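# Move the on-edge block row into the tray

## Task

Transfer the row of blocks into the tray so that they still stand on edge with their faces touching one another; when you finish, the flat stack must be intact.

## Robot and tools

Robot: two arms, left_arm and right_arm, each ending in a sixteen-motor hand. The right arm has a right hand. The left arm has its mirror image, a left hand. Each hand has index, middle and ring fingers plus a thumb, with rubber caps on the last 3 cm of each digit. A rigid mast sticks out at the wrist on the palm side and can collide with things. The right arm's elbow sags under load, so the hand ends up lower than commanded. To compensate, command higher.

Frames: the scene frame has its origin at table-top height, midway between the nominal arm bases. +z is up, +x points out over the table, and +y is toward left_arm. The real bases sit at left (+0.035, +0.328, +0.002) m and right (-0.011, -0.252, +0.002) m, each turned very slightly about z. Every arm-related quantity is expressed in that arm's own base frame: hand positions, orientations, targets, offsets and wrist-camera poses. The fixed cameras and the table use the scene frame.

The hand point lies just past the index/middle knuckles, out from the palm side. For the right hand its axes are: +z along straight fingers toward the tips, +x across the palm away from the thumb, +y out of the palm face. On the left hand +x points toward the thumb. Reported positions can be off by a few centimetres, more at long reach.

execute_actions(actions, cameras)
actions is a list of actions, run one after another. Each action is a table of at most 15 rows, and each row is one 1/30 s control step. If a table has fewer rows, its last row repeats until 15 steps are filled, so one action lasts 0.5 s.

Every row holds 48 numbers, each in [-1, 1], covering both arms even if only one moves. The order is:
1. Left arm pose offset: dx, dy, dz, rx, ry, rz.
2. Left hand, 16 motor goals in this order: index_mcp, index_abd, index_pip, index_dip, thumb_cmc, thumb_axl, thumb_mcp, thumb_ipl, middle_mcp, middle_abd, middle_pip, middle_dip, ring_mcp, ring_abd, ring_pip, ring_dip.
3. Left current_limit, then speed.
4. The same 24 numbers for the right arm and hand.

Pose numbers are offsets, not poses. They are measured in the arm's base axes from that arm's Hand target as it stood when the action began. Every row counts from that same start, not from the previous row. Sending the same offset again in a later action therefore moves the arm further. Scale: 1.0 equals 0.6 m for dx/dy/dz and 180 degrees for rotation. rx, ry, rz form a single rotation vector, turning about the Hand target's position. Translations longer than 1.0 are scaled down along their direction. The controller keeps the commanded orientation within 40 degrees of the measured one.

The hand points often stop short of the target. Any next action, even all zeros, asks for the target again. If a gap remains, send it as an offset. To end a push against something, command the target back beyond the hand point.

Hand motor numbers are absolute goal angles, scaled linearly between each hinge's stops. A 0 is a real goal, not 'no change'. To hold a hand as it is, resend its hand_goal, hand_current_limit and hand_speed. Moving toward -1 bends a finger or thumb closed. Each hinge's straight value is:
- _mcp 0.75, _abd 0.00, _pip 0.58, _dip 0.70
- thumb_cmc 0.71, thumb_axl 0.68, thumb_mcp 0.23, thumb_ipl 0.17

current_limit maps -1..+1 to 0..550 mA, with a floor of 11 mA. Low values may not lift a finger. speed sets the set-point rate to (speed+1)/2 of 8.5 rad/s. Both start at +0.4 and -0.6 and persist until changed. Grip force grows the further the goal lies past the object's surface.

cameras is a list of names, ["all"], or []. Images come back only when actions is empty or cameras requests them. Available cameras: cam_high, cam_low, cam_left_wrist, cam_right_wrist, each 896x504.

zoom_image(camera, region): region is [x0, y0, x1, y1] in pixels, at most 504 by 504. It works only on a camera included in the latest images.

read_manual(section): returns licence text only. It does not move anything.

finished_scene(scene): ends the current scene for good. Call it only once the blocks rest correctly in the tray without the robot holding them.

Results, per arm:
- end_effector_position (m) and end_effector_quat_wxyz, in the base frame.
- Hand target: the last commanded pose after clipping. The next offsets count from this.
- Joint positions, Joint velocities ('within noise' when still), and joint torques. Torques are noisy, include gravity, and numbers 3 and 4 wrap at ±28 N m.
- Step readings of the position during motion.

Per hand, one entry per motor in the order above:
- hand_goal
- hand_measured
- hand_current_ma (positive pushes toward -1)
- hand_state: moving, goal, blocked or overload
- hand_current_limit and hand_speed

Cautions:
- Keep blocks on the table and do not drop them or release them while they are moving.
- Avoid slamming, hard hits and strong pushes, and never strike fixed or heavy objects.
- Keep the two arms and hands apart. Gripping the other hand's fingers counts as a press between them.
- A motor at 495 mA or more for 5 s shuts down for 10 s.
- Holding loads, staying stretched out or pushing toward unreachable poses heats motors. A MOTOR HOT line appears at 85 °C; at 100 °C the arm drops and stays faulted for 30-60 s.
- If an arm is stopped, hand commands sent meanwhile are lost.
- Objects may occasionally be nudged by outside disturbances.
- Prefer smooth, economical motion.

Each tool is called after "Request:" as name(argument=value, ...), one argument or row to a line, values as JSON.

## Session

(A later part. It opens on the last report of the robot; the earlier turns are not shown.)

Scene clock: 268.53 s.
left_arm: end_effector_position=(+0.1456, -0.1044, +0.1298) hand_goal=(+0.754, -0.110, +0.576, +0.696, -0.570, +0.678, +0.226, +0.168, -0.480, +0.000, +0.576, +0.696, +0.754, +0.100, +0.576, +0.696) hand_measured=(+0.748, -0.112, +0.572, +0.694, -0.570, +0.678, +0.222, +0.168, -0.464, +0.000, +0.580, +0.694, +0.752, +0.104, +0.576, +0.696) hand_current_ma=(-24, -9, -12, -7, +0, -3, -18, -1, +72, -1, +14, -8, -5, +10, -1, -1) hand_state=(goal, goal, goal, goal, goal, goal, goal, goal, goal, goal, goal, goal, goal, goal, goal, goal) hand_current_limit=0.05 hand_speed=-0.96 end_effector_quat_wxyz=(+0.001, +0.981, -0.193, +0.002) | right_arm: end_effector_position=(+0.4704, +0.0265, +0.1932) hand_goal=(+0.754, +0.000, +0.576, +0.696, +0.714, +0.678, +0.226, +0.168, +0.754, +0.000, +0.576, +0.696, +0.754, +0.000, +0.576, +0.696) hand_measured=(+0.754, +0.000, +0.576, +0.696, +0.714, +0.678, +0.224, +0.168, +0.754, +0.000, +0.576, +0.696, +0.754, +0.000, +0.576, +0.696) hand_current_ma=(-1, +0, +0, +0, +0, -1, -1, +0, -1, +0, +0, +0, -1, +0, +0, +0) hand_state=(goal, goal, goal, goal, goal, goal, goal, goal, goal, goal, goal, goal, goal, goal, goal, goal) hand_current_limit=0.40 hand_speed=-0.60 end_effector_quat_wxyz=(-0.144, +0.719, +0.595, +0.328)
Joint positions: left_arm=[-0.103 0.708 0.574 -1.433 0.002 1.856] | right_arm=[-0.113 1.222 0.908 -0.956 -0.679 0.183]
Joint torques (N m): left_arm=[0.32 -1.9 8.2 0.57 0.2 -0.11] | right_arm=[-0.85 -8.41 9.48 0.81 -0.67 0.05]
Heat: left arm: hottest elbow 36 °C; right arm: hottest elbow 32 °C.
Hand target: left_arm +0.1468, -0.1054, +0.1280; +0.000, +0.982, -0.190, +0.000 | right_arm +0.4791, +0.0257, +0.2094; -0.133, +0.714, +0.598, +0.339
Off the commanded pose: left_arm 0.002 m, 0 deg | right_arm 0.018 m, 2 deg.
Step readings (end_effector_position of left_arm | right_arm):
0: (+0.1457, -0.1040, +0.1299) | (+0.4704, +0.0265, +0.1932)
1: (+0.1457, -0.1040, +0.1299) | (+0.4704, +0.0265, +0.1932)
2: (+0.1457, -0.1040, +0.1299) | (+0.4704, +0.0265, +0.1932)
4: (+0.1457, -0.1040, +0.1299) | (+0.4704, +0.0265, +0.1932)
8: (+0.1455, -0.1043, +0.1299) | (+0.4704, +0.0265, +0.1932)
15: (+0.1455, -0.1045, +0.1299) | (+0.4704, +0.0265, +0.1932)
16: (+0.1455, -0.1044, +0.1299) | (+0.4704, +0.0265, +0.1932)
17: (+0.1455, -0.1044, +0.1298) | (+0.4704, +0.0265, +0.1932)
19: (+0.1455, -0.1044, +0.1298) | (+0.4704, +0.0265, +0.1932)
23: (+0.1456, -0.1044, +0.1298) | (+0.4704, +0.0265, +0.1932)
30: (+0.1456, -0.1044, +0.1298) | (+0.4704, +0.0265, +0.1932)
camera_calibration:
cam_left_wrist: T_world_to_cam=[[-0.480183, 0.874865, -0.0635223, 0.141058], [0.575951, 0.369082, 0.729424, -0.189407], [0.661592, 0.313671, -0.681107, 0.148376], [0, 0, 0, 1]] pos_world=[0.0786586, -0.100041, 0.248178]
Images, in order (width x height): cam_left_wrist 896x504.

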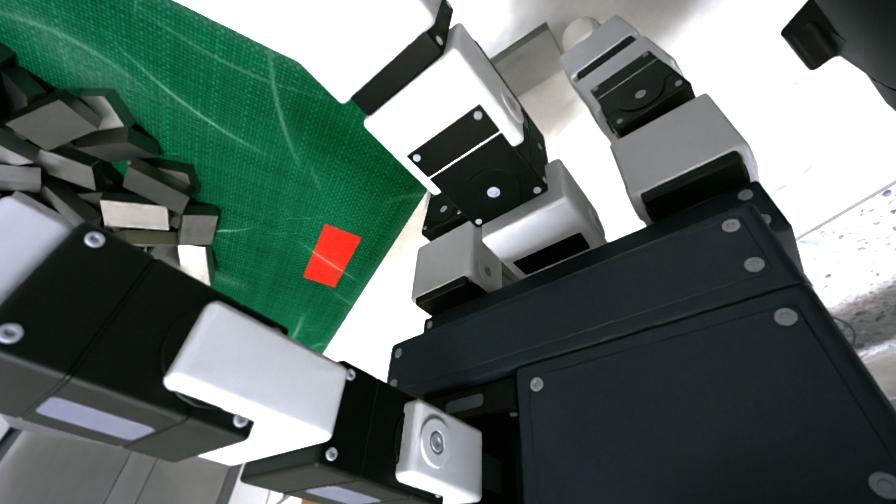

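Request:
execute_actions(
  actions=[
    [[-0.0068,-0.0167,-0.006,0,0,0,0.754,-0.06,0.576,0.696,-0.57,0.678,0.226,0.168,-0.48,0,0.576,0.696,0.754,0.06,0.576,0.696,0.3,-0.9,0,0,0,0,0,0,0.754,0,0.576,0.696,0.714,0.678,0.226,0.168,0.754,0,0.576,0.696,0.754,0,0.576,0.696,0.4,-0.6]],
    [[0,0,-0.0123,0,0,0,0.754,-0.06,0.576,0.696,-0.57,0.678,0.226,0.168,-0.48,0,0.576,0.696,0.754,0.06,0.576,0.696,0.3,-0.9,0,0,0,0,0,0,0.754,0,0.576,0.696,0.714,0.678,0.226,0.168,0.754,0,0.576,0.696,0.754,0,0.576,0.696,0.4,-0.6]],
  ],
  cameras=["cam_left_wrist"],
)

Request:
zoom_image(
  camera="cam_left_wrist",
  region=[440, 0, 640, 120],
)

Scene clock: 270.87 s.
left_arm: end_effector_position=(+0.1421, -0.1143, +0.1201) hand_goal=(+0.754, -0.060, +0.576, +0.696, -0.570, +0.678, +0.226, +0.168, -0.480, +0.000, +0.576, +0.696, +0.754, +0.060, +0.576, +0.696) hand_measured=(+0.750, -0.062, +0.572, +0.694, -0.570, +0.678, +0.222, +0.168, -0.464, +0.000, +0.580, +0.694, +0.752, +0.064, +0.576, +0.696) hand_current_ma=(-17, -9, -11, -7, +0, -3, -18, -1, +72, -1, +14, -8, -5, +10, -1, -1) hand_state=(goal, goal, goal, goal, goal, goal, goal, goal, goal, goal, goal, goal, goal, goal, goal, goal) hand_current_limit=0.30 hand_speed=-0.90 end_effector_quat_wxyz=(+0.001, +0.981, -0.193, +0.001) | right_arm: end_effector_position=(+0.4704, +0.0265, +0.1932) hand_goal=(+0.754, +0.000, +0.576, +0.696, +0.714, +0.678, +0.226, +0.168, +0.754, +0.000, +0.576, +0.696, +0.754, +0.000, +0.576, +0.696) hand_measured=(+0.754, +0.000, +0.576, +0.696, +0.714, +0.678, +0.224, +0.168, +0.754, +0.000, +0.576, +0.696, +0.754, +0.000, +0.576, +0.696) hand_current_ma=(-1, +0, +0, +0, +0, -1, -1, +0, -1, +0, +0, +0, -1, +0, +0, +0) hand_state=(goal, goal, goal, goal, goal, goal, goal, goal, goal, goal, goal, goal, goal, goal, goal, goal) hand_current_limit=0.40 hand_speed=-0.60 end_effector_quat_wxyz=(-0.144, +0.719, +0.595, +0.328)
Joint positions: left_arm=[-0.169 0.708 0.548 -1.41 0.002 1.789] | right_arm=[-0.113 1.222 0.908 -0.956 -0.679 0.183]
Joint torques (N m): left_arm=[0.15 -2.02 7.84 0.7 0.24 -0.09] | right_arm=[-0.85 -8.29 9.51 0.79 -0.67 0.04]
Heat: left arm: hottest elbow 36 °C; right arm: hottest elbow 32 °C.
Hand target: left_arm +0.1427, -0.1153, +0.1169; +0.000, +0.982, -0.190, +0.000 | right_arm +0.4791, +0.0257, +0.2094; -0.133, +0.714, +0.598, +0.339
Off the commanded pose: left_arm 0.003 m, 0 deg | right_arm 0.018 m, 2 deg.
Step readings (end_effector_position of left_arm | right_arm):
0: (+0.1456, -0.1044, +0.1298) | (+0.4704, +0.0265, +0.1932)
1: (+0.1456, -0.1044, +0.1298) | (+0.4704, +0.0265, +0.1932)
2: (+0.1455, -0.1050, +0.1298) | (+0.4704, +0.0265, +0.1932)
4: (+0.1445, -0.1076, +0.1295) | (+0.4704, +0.0265, +0.1932)
8: (+0.1413, -0.1126, +0.1278) | (+0.4704, +0.0265, +0.1932)
15: (+0.1414, -0.1139, +0.1269) | (+0.4704, +0.0265, +0.1932)
16: (+0.1415, -0.1140, +0.1269) | (+0.4704, +0.0265, +0.1932)
17: (+0.1419, -0.1141, +0.1266) | (+0.4704, +0.0265, +0.1932)
19: (+0.1426, -0.1142, +0.1247) | (+0.4704, +0.0265, +0.1932)
23: (+0.1416, -0.1140, +0.1208) | (+0.4704, +0.0265, +0.1932)
30: (+0.1420, -0.1142, +0.1201) | (+0.4704, +0.0265, +0.1932)
camera_calibration:
cam_left_wrist: T_world_to_cam=[[-0.480313, 0.874932, -0.0615942, 0.147269], [0.577641, 0.36839, 0.728437, -0.176968], [0.660023, 0.314299, -0.682338, 0.147575], [0, 0, 0, 1]] pos_world=[0.0755558, -0.11004, 0.238677]
Images, in order (width x height): cam_left_wrist 896x504.

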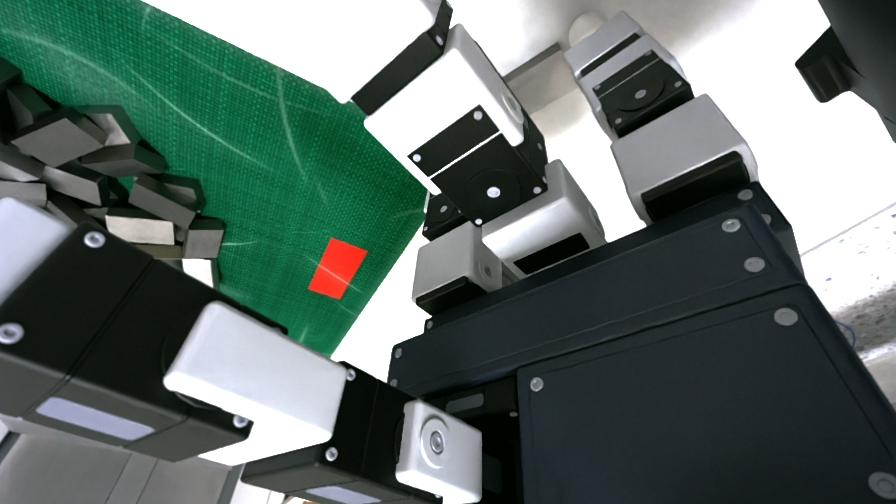

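Scaled by 2.520.

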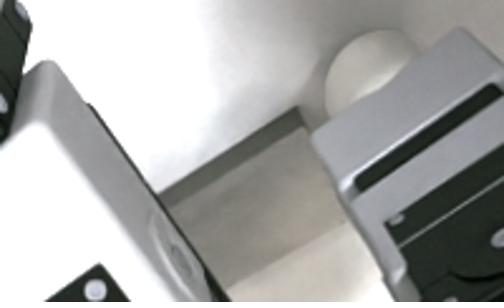

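Request:
execute_actions(
  actions=[
    [[0,0,0.0025,0,0,0,0.754,-0.24,0.576,0.696,-0.57,0.678,0.226,0.168,-0.48,0,0.576,0.696,0.754,0.24,0.576,0.696,0.05,-0.92,0,0,0,0,0,0,0.754,0,0.576,0.696,0.714,0.678,0.226,0.168,0.754,0,0.576,0.696,0.754,0,0.576,0.696,0.4,-0.6]],
    [[0.0286,-0.0049,0.0321,-0.0029,-0.0172,0,0.754,-0.24,0.576,0.696,-0.57,0.678,0.226,0.168,-0.48,0,0.576,0.696,0.754,0.24,0.576,0.696,0.05,-0.92,0,0,0,0,0,0,0.754,0,0.576,0.696,0.714,0.678,0.226,0.168,0.754,0,0.576,0.696,0.754,0,0.576,0.696,0.4,-0.6]],
    [[0.002,0,0.042,-0.0003,-0.003,0,0.754,-0.24,0.576,0.696,-0.57,0.678,0.226,0.168,-0.48,0,0.576,0.696,0.754,0.24,0.576,0.696,0.05,-0.92,0,0,0,0,0,0,0.754,0,0.576,0.696,0.714,0.678,0.226,0.168,0.754,0,0.576,0.696,0.754,0,0.576,0.696,0.4,-0.6]],
  ],
  cameras=["cam_left_wrist"],
)

Request:
zoom_image(
  camera="cam_left_wrist",
  region=[440, 0, 640, 120],
)

Scene clock: 272.93 s.
left_arm: end_effector_position=(+0.1494, -0.1157, +0.1424) hand_goal=(+0.754, -0.240, +0.576, +0.696, -0.570, +0.678, +0.226, +0.168, -0.480, +0.000, +0.576, +0.696, +0.754, +0.240, +0.576, +0.696) hand_measured=(+0.752, -0.162, +0.574, +0.694, -0.570, +0.678, +0.222, +0.168, -0.464, +0.000, +0.580, +0.694, +0.752, +0.138, +0.576, +0.696) hand_current_ma=(-8, +289, -6, -7, +0, -3, -18, -1, +72, -1, +14, -8, -6, -289, -1, -1) hand_state=(goal, blocked, goal, goal, goal, goal, goal, goal, goal, goal, goal, goal, goal, blocked, goal, goal) hand_current_limit=0.05 hand_speed=-0.92 end_effector_quat_wxyz=(+0.000, +0.981, -0.193, +0.009) | right_arm: end_effector_position=(+0.4704, +0.0265, +0.1932) hand_goal=(+0.754, +0.000, +0.576, +0.696, +0.714, +0.678, +0.226, +0.168, +0.754, +0.000, +0.576, +0.696, +0.754, +0.000, +0.576, +0.696) hand_measured=(+0.754, +0.000, +0.576, +0.696, +0.714, +0.678, +0.224, +0.168, +0.754, +0.000, +0.576, +0.696, +0.754, +0.000, +0.576, +0.696) hand_current_ma=(-1, +0, +0, +0, +0, -1, -1, +0, -1, +0, +0, +0, -1, +0, +0, +0) hand_state=(goal, goal, goal, goal, goal, goal, goal, goal, goal, goal, goal, goal, goal, goal, goal, goal) hand_current_limit=0.40 hand_speed=-0.60 end_effector_quat_wxyz=(-0.144, +0.719, +0.595, +0.328)
Joint positions: left_arm=[-0.172 0.708 0.607 -1.45 0.001 1.787] | right_arm=[-0.113 1.222 0.908 -0.956 -0.679 0.183]
Joint torques (N m): left_arm=[0.26 -3.08 12.14 -0.02 0.23 -0.07] | right_arm=[-0.91 -8.41 9.5 0.79 -0.67 0.05]
Heat: left arm: hottest elbow 36 °C; right arm: hottest elbow 32 °C.
Hand target: left_arm +0.1611, -0.1183, +0.1630; -0.001, +0.981, -0.190, +0.033 | right_arm +0.4791, +0.0257, +0.2094; -0.133, +0.714, +0.598, +0.339
Off the commanded pose: left_arm 0.024 m, 3 deg | right_arm 0.018 m, 2 deg.
Step readings (end_effector_position of left_arm | right_arm):
0: (+0.1422, -0.1143, +0.1201) | (+0.4704, +0.0265, +0.1932)
1: (+0.1422, -0.1143, +0.1201) | (+0.4704, +0.0265, +0.1932)
2: (+0.1422, -0.1143, +0.1201) | (+0.4704, +0.0265, +0.1932)
4: (+0.1422, -0.1143, +0.1201) | (+0.4704, +0.0265, +0.1932)
8: (+0.1422, -0.1143, +0.1201) | (+0.4704, +0.0265, +0.1932)
15: (+0.1422, -0.1143, +0.1201) | (+0.4704, +0.0265, +0.1932)
16: (+0.1422, -0.1143, +0.1201) | (+0.4704, +0.0265, +0.1932)
17: (+0.1422, -0.1143, +0.1201) | (+0.4704, +0.0265, +0.1932)
19: (+0.1422, -0.1143, +0.1201) | (+0.4704, +0.0265, +0.1932)
23: (+0.1423, -0.1143, +0.1201) | (+0.4704, +0.0265, +0.1932)
30: (+0.1423, -0.1143, +0.1201) | (+0.4704, +0.0265, +0.1932)
31: (+0.1425, -0.1143, +0.1204) | (+0.4704, +0.0265, +0.1932)
32: (+0.1427, -0.1144, +0.1210) | (+0.4704, +0.0265, +0.1932)
34: (+0.1437, -0.1146, +0.1253) | (+0.4704, +0.0265, +0.1932)
38: (+0.1486, -0.1157, +0.1375) | (+0.4704, +0.0265, +0.1932)
45: (+0.1498, -0.1158, +0.1424) | (+0.4704, +0.0265, +0.1932)
camera_calibration:
cam_left_wrist: T_world_to_cam=[[-0.479094, 0.874818, -0.0718426, 0.154626], [0.56455, 0.369777, 0.737935, -0.196048], [0.672125, 0.312982, -0.671037, 0.154854], [0, 0, 0, 1]] pos_world=[0.0806775, -0.111242, 0.259692]
Images, in order (width x height): cam_left_wrist 896x504.

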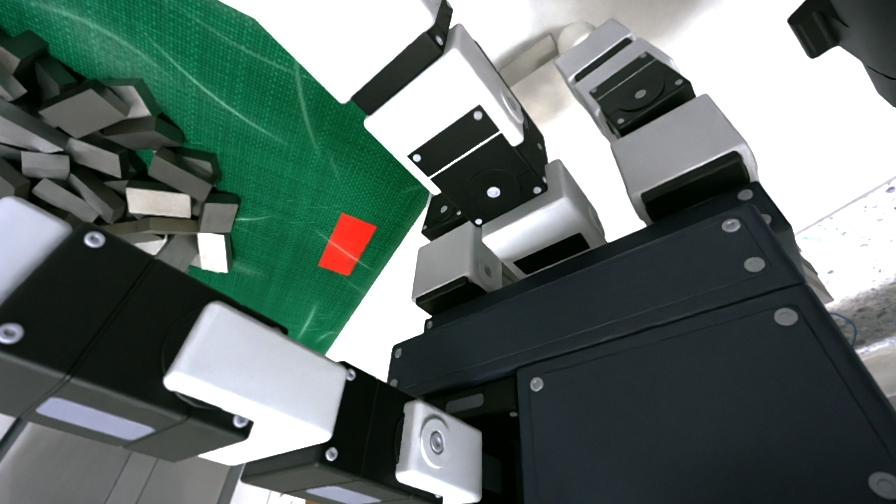

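Scaled by 2.520.

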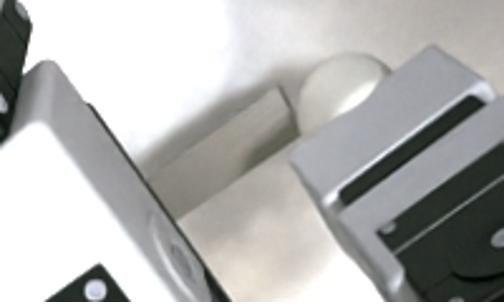

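Request:
execute_actions(
  actions=[
    [[-0.0158,0.003,-0.0525,0.0033,0.0202,0,0.754,-0.24,0.576,0.696,-0.57,0.678,0.226,0.168,-0.48,0,0.576,0.696,0.754,0.24,0.576,0.696,0.05,-0.92,0,0,0,0,0,0,0.754,0,0.576,0.696,0.714,0.678,0.226,0.168,0.754,0,0.576,0.696,0.754,0,0.576,0.696,0.4,-0.6]],
  ],
  cameras=["cam_left_wrist"],
)

Request:
zoom_image(
  camera="cam_left_wrist",
  region=[440, 0, 640, 120],
)

Scene clock: 274.10 s.
left_arm: end_effector_position=(+0.1508, -0.1161, +0.1359) hand_goal=(+0.754, -0.240, +0.576, +0.696, -0.570, +0.678, +0.226, +0.168, -0.480, +0.000, +0.576, +0.696, +0.754, +0.240, +0.576, +0.696) hand_measured=(+0.752, -0.162, +0.574, +0.694, -0.570, +0.678, +0.222, +0.168, -0.464, +0.000, +0.580, +0.694, +0.752, +0.142, +0.576, +0.696) hand_current_ma=(-9, +289, -6, -7, +0, -3, -18, -1, +72, -1, +14, -8, -6, -289, -1, -1) hand_state=(goal, blocked, goal, goal, goal, goal, goal, goal, goal, goal, goal, goal, goal, blocked, goal, goal) hand_current_limit=0.05 hand_speed=-0.92 end_effector_quat_wxyz=(+0.000, +0.981, -0.193, +0.003) | right_arm: end_effector_position=(+0.4704, +0.0265, +0.1932) hand_goal=(+0.754, +0.000, +0.576, +0.696, +0.714, +0.678, +0.226, +0.168, +0.754, +0.000, +0.576, +0.696, +0.754, +0.000, +0.576, +0.696) hand_measured=(+0.754, +0.000, +0.576, +0.696, +0.714, +0.678, +0.224, +0.168, +0.754, +0.000, +0.576, +0.696, +0.754, +0.000, +0.576, +0.696) hand_current_ma=(-1, +0, +0, +0, +0, -1, -1, +0, -1, +0, +0, +0, -1, +0, +0, +0) hand_state=(goal, goal, goal, goal, goal, goal, goal, goal, goal, goal, goal, goal, goal, goal, goal, goal) hand_current_limit=0.40 hand_speed=-0.60 end_effector_quat_wxyz=(-0.144, +0.719, +0.595, +0.328)
Joint positions: left_arm=[-0.172 0.728 0.597 -1.433 0.001 1.787] | right_arm=[-0.113 1.222 0.908 -0.956 -0.679 0.183]
Joint torques (N m): left_arm=[0.79 -2.14 7.79 0.79 0.28 -0.06] | right_arm=[-0.91 -8.35 9.52 0.8 -0.67 0.04]
Heat: left arm: hottest elbow 36 °C; right arm: hottest elbow 32 °C.
Hand target: left_arm +0.1516, -0.1165, +0.1314; +0.000, +0.982, -0.190, +0.000 | right_arm +0.4791, +0.0257, +0.2094; -0.133, +0.714, +0.598, +0.339
Off the commanded pose: left_arm 0.004 m, 0 deg | right_arm 0.018 m, 2 deg.
Step readings (end_effector_position of left_arm | right_arm):
0: (+0.1494, -0.1157, +0.1424) | (+0.4704, +0.0265, +0.1932)
1: (+0.1494, -0.1157, +0.1424) | (+0.4704, +0.0265, +0.1932)
2: (+0.1494, -0.1157, +0.1424) | (+0.4704, +0.0265, +0.1932)
4: (+0.1497, -0.1158, +0.1421) | (+0.4704, +0.0265, +0.1932)
8: (+0.1513, -0.1161, +0.1390) | (+0.4704, +0.0265, +0.1932)
15: (+0.1508, -0.1161, +0.1359) | (+0.4704, +0.0265, +0.1932)
camera_calibration:
cam_left_wrist: T_world_to_cam=[[-0.479981, 0.874901, -0.0645419, 0.15435], [0.573399, 0.368551, 0.731699, -0.192535], [0.663951, 0.314193, -0.678566, 0.152002], [0, 0, 0, 1]] pos_world=[0.0835628, -0.11184, 0.253983]
Images, in order (width x height): cam_left_wrist 896x504.

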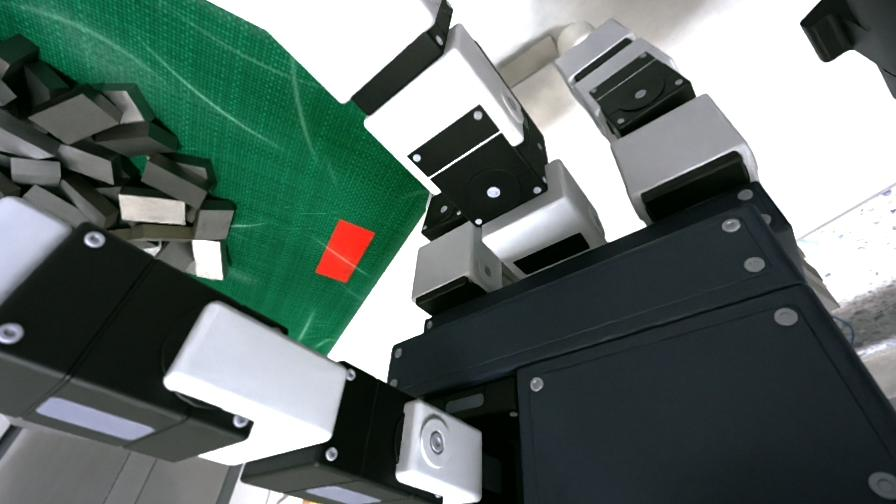

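Scaled by 2.520.

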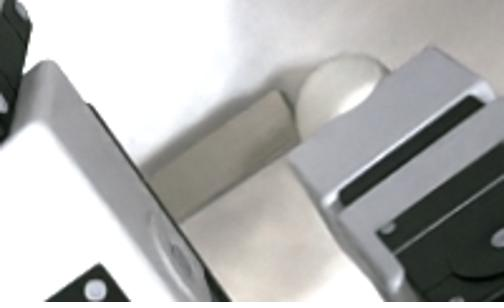

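Request:
execute_actions(
  actions=[
    [[0.0012,0.003,-0.0057,0,0,0,0.754,-0.24,0.576,0.696,-0.57,0.678,0.226,0.168,-0.48,0,0.576,0.696,0.754,0.24,0.576,0.696,0.05,-0.92,0,0,0,0,0,0,0.754,0,0.576,0.696,0.714,0.678,0.226,0.168,0.754,0,0.576,0.696,0.754,0,0.576,0.696,0.4,-0.6]],
    [[0.0036,0.0095,-0.001,0,0,0,0.754,-0.24,0.576,0.696,-0.57,0.678,0.226,0.168,-0.48,0,0.576,0.696,0.754,0.24,0.576,0.696,0.05,-0.92,0,0,0,0,0,0,0.754,0,0.576,0.696,0.714,0.678,0.226,0.168,0.754,0,0.576,0.696,0.754,0,0.576,0.696,0.4,-0.6]],
  ],
  cameras=["cam_left_wrist"],
)

Request:
zoom_image(
  camera="cam_left_wrist",
  region=[440, 0, 640, 120],
)

Scene clock: 275.60 s.
left_arm: end_effector_position=(+0.1550, -0.1095, +0.1335) hand_goal=(+0.754, -0.240, +0.576, +0.696, -0.570, +0.678, +0.226, +0.168, -0.480, +0.000, +0.576, +0.696, +0.754, +0.240, +0.576, +0.696) hand_measured=(+0.756, -0.162, +0.576, +0.694, -0.570, +0.678, +0.222, +0.168, -0.464, +0.000, +0.580, +0.694, +0.758, +0.142, +0.578, +0.696) hand_current_ma=(+6, +289, +0, -5, +0, -3, -18, -1, +72, -1, +14, -8, +15, -289, +6, -1) hand_state=(goal, blocked, goal, goal, goal, goal, goal, goal, goal, goal, goal, goal, goal, blocked, goal, goal) hand_current_limit=0.05 hand_speed=-0.92 end_effector_quat_wxyz=(-0.002, +0.982, -0.187, +0.005) | right_arm: end_effector_position=(+0.4704, +0.0265, +0.1932) hand_goal=(+0.754, +0.000, +0.576, +0.696, +0.714, +0.678, +0.226, +0.168, +0.754, +0.000, +0.576, +0.696, +0.754, +0.000, +0.576, +0.696) hand_measured=(+0.754, +0.000, +0.576, +0.696, +0.714, +0.678, +0.224, +0.168, +0.754, +0.000, +0.576, +0.696, +0.754, +0.000, +0.576, +0.696) hand_current_ma=(-1, +0, +0, +0, +0, -1, -1, +0, -1, +0, +0, +0, -1, +0, +0, +0) hand_state=(goal, goal, goal, goal, goal, goal, goal, goal, goal, goal, goal, goal, goal, goal, goal, goal) hand_current_limit=0.40 hand_speed=-0.60 end_effector_quat_wxyz=(-0.144, +0.719, +0.595, +0.328)
Joint positions: left_arm=[-0.135 0.733 0.594 -1.421 -0.004 1.812] | right_arm=[-0.113 1.222 0.908 -0.956 -0.679 0.183]
Joint torques (N m): left_arm=[1.44 -1.73 7.41 0.99 0.45 0.15] | right_arm=[-0.91 -8.41 9.5 0.79 -0.66 0.05]
Heat: left arm: hottest elbow 36 °C; right arm: hottest elbow 32 °C.
Hand target: left_arm +0.1544, -0.1090, +0.1273; +0.000, +0.982, -0.190, +0.000 | right_arm +0.4791, +0.0257, +0.2094; -0.133, +0.714, +0.598, +0.339
Off the commanded pose: left_arm 0.006 m, 1 deg | right_arm 0.018 m, 2 deg.
Step readings (end_effector_position of left_arm | right_arm):
0: (+0.1508, -0.1161, +0.1359) | (+0.4704, +0.0265, +0.1932)
1: (+0.1508, -0.1161, +0.1359) | (+0.4704, +0.0265, +0.1932)
2: (+0.1508, -0.1161, +0.1359) | (+0.4704, +0.0265, +0.1932)
4: (+0.1509, -0.1161, +0.1359) | (+0.4704, +0.0265, +0.1932)
8: (+0.1510, -0.1161, +0.1353) | (+0.4704, +0.0265, +0.1932)
15: (+0.1511, -0.1160, +0.1353) | (+0.4704, +0.0265, +0.1932)
16: (+0.1512, -0.1159, +0.1353) | (+0.4704, +0.0265, +0.1932)
17: (+0.1514, -0.1156, +0.1352) | (+0.4704, +0.0265, +0.1932)
19: (+0.1524, -0.1140, +0.1351) | (+0.4704, +0.0265, +0.1932)
23: (+0.1548, -0.1106, +0.1341) | (+0.4704, +0.0265, +0.1932)
30: (+0.1551, -0.1095, +0.1335) | (+0.4704, +0.0265, +0.1932)
camera_calibration:
cam_left_wrist: T_world_to_cam=[[-0.490043, 0.869451, -0.0625565, 0.151139], [0.565991, 0.371942, 0.73574, -0.19463], [0.662957, 0.325138, -0.674369, 0.146419], [0, 0, 0, 1]] pos_world=[0.087154, -0.106623, 0.251392]
Images, in order (width x height): cam_left_wrist 896x504.

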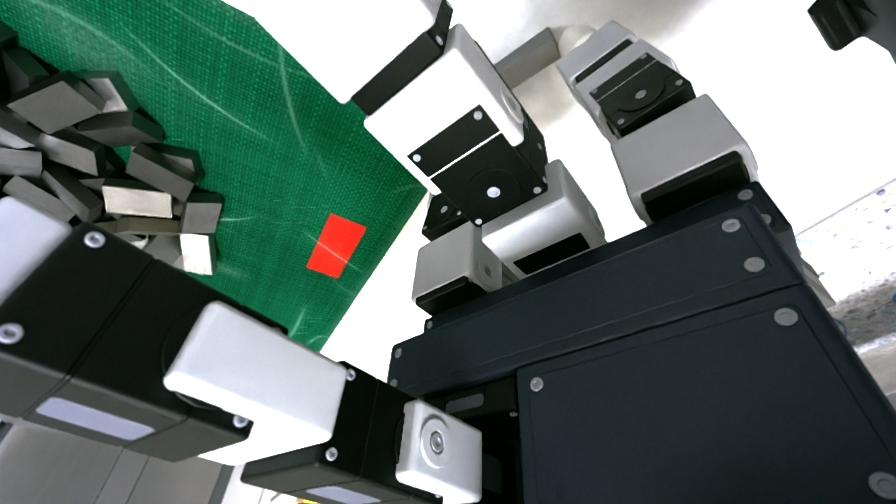

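Scaled by 2.520.

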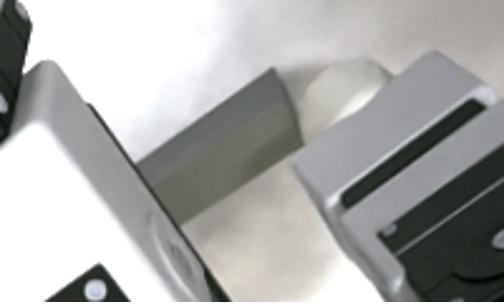

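Request:
zoom_image(
  camera="cam_left_wrist",
  region=[490, 20, 570, 100],
)

Request:
zoom_image(
  camera="cam_left_wrist",
  region=[440, 0, 640, 200],
)

Scaled by 6.300.

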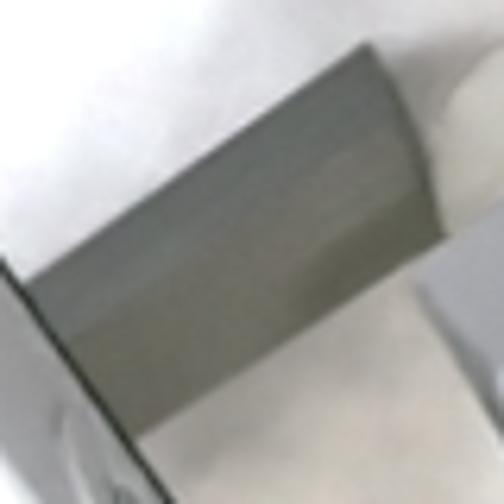

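Scaled by 2.520.

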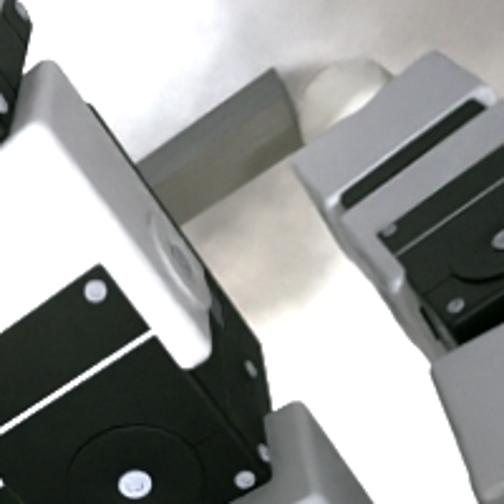

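Request:
execute_actions(
  actions=[
    [[0,0,-0.006,0,0,0,0.754,-0.24,0.576,0.696,-0.57,0.678,0.226,0.168,-0.48,0,0.576,0.696,0.754,0.24,0.576,0.696,0.05,-0.92,0,0,0,0,0,0,0.754,0,0.576,0.696,0.714,0.678,0.226,0.168,0.754,0,0.576,0.696,0.754,0,0.576,0.696,0.4,-0.6]],
    [[0,0,0,0,0,0,0.754,-0.13,0.576,0.696,-0.57,0.678,0.226,0.168,-0.48,0,0.576,0.696,0.754,0.11,0.576,0.696,0.05,-0.96,0,0,0,0,0,0,0.754,0,0.576,0.696,0.714,0.678,0.226,0.168,0.754,0,0.576,0.696,0.754,0,0.576,0.696,0.4,-0.6]],
  ],
  cameras=["cam_left_wrist"],
)

Request:
zoom_image(
  camera="cam_left_wrist",
  region=[440, 0, 640, 120],
)

Scene clock: 277.47 s.
left_arm: end_effector_position=(+0.1545, -0.1095, +0.1276) hand_goal=(+0.754, -0.130, +0.576, +0.696, -0.570, +0.678, +0.226, +0.168, -0.480, +0.000, +0.576, +0.696, +0.754, +0.110, +0.576, +0.696) hand_measured=(+0.756, -0.132, +0.578, +0.696, -0.570, +0.678, +0.222, +0.168, -0.464, +0.000, +0.580, +0.694, +0.756, +0.114, +0.578, +0.698) hand_current_ma=(+5, -8, +9, +0, +0, -3, -18, -1, +72, -1, +14, -8, +4, +10, +8, +4) hand_state=(goal, goal, goal, goal, goal, goal, goal, goal, goal, goal, goal, goal, goal, goal, goal, goal) hand_current_limit=0.05 hand_speed=-0.96 end_effector_quat_wxyz=(-0.001, +0.982, -0.187, +0.003) | right_arm: end_effector_position=(+0.4704, +0.0265, +0.1932) hand_goal=(+0.754, +0.000, +0.576, +0.696, +0.714, +0.678, +0.226, +0.168, +0.754, +0.000, +0.576, +0.696, +0.754, +0.000, +0.576, +0.696) hand_measured=(+0.754, +0.000, +0.576, +0.696, +0.714, +0.678, +0.224, +0.168, +0.754, +0.000, +0.576, +0.696, +0.754, +0.000, +0.576, +0.696) hand_current_ma=(-1, +0, +0, +0, +0, -1, -1, +0, -1, +0, +0, +0, -1, +0, +0, +0) hand_state=(goal, goal, goal, goal, goal, goal, goal, goal, goal, goal, goal, goal, goal, goal, goal, goal) hand_current_limit=0.40 hand_speed=-0.60 end_effector_quat_wxyz=(-0.144, +0.719, +0.595, +0.328)
Joint positions: left_arm=[-0.133 0.738 0.58 -1.406 -0.002 1.814] | right_arm=[-0.113 1.222 0.908 -0.956 -0.679 0.183]
Joint torques (N m): left_arm=[1.08 -1.73 7.82 0.69 0.39 0.15] | right_arm=[-0.85 -8.41 9.5 0.81 -0.67 0.05]
Heat: left arm: hottest elbow 36 °C; right arm: hottest elbow 32 °C.
Hand target: left_arm +0.1545, -0.1090, +0.1238; +0.000, +0.982, -0.190, +0.000 | right_arm +0.4791, +0.0257, +0.2094; -0.133, +0.714, +0.598, +0.339
Off the commanded pose: left_arm 0.004 m, 0 deg | right_arm 0.018 m, 2 deg.
Step readings (end_effector_position of left_arm | right_arm):
0: (+0.1549, -0.1095, +0.1335) | (+0.4704, +0.0265, +0.1932)
1: (+0.1549, -0.1095, +0.1335) | (+0.4704, +0.0265, +0.1932)
2: (+0.1549, -0.1095, +0.1334) | (+0.4704, +0.0265, +0.1932)
4: (+0.1551, -0.1091, +0.1326) | (+0.4704, +0.0265, +0.1932)
8: (+0.1554, -0.1087, +0.1317) | (+0.4704, +0.0265, +0.1932)
15: (+0.1551, -0.1086, +0.1313) | (+0.4704, +0.0265, +0.1932)
16: (+0.1551, -0.1086, +0.1313) | (+0.4704, +0.0265, +0.1932)
17: (+0.1551, -0.1086, +0.1313) | (+0.4704, +0.0265, +0.1932)
19: (+0.1551, -0.1086, +0.1313) | (+0.4704, +0.0265, +0.1932)
23: (+0.1553, -0.1087, +0.1313) | (+0.4704, +0.0265, +0.1932)
30: (+0.1553, -0.1090, +0.1297) | (+0.4704, +0.0265, +0.1932)
camera_calibration:
cam_left_wrist: T_world_to_cam=[[-0.49029, 0.869382, -0.0615669, 0.150465], [0.569227, 0.372908, 0.732749, -0.18991], [0.659997, 0.324214, -0.677709, 0.143522], [0, 0, 0, 1]] pos_world=[0.0871487, -0.106525, 0.245686]
Images, in order (width x height): cam_left_wrist 896x504.

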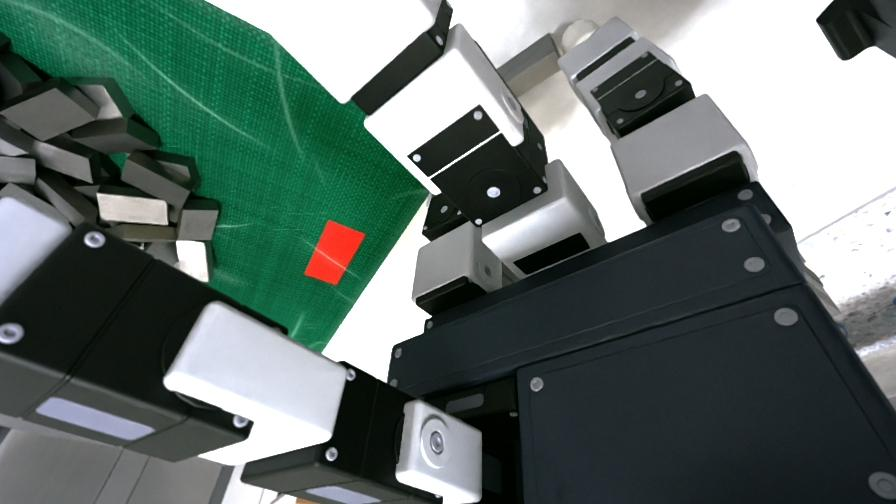

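Scaled by 2.520.

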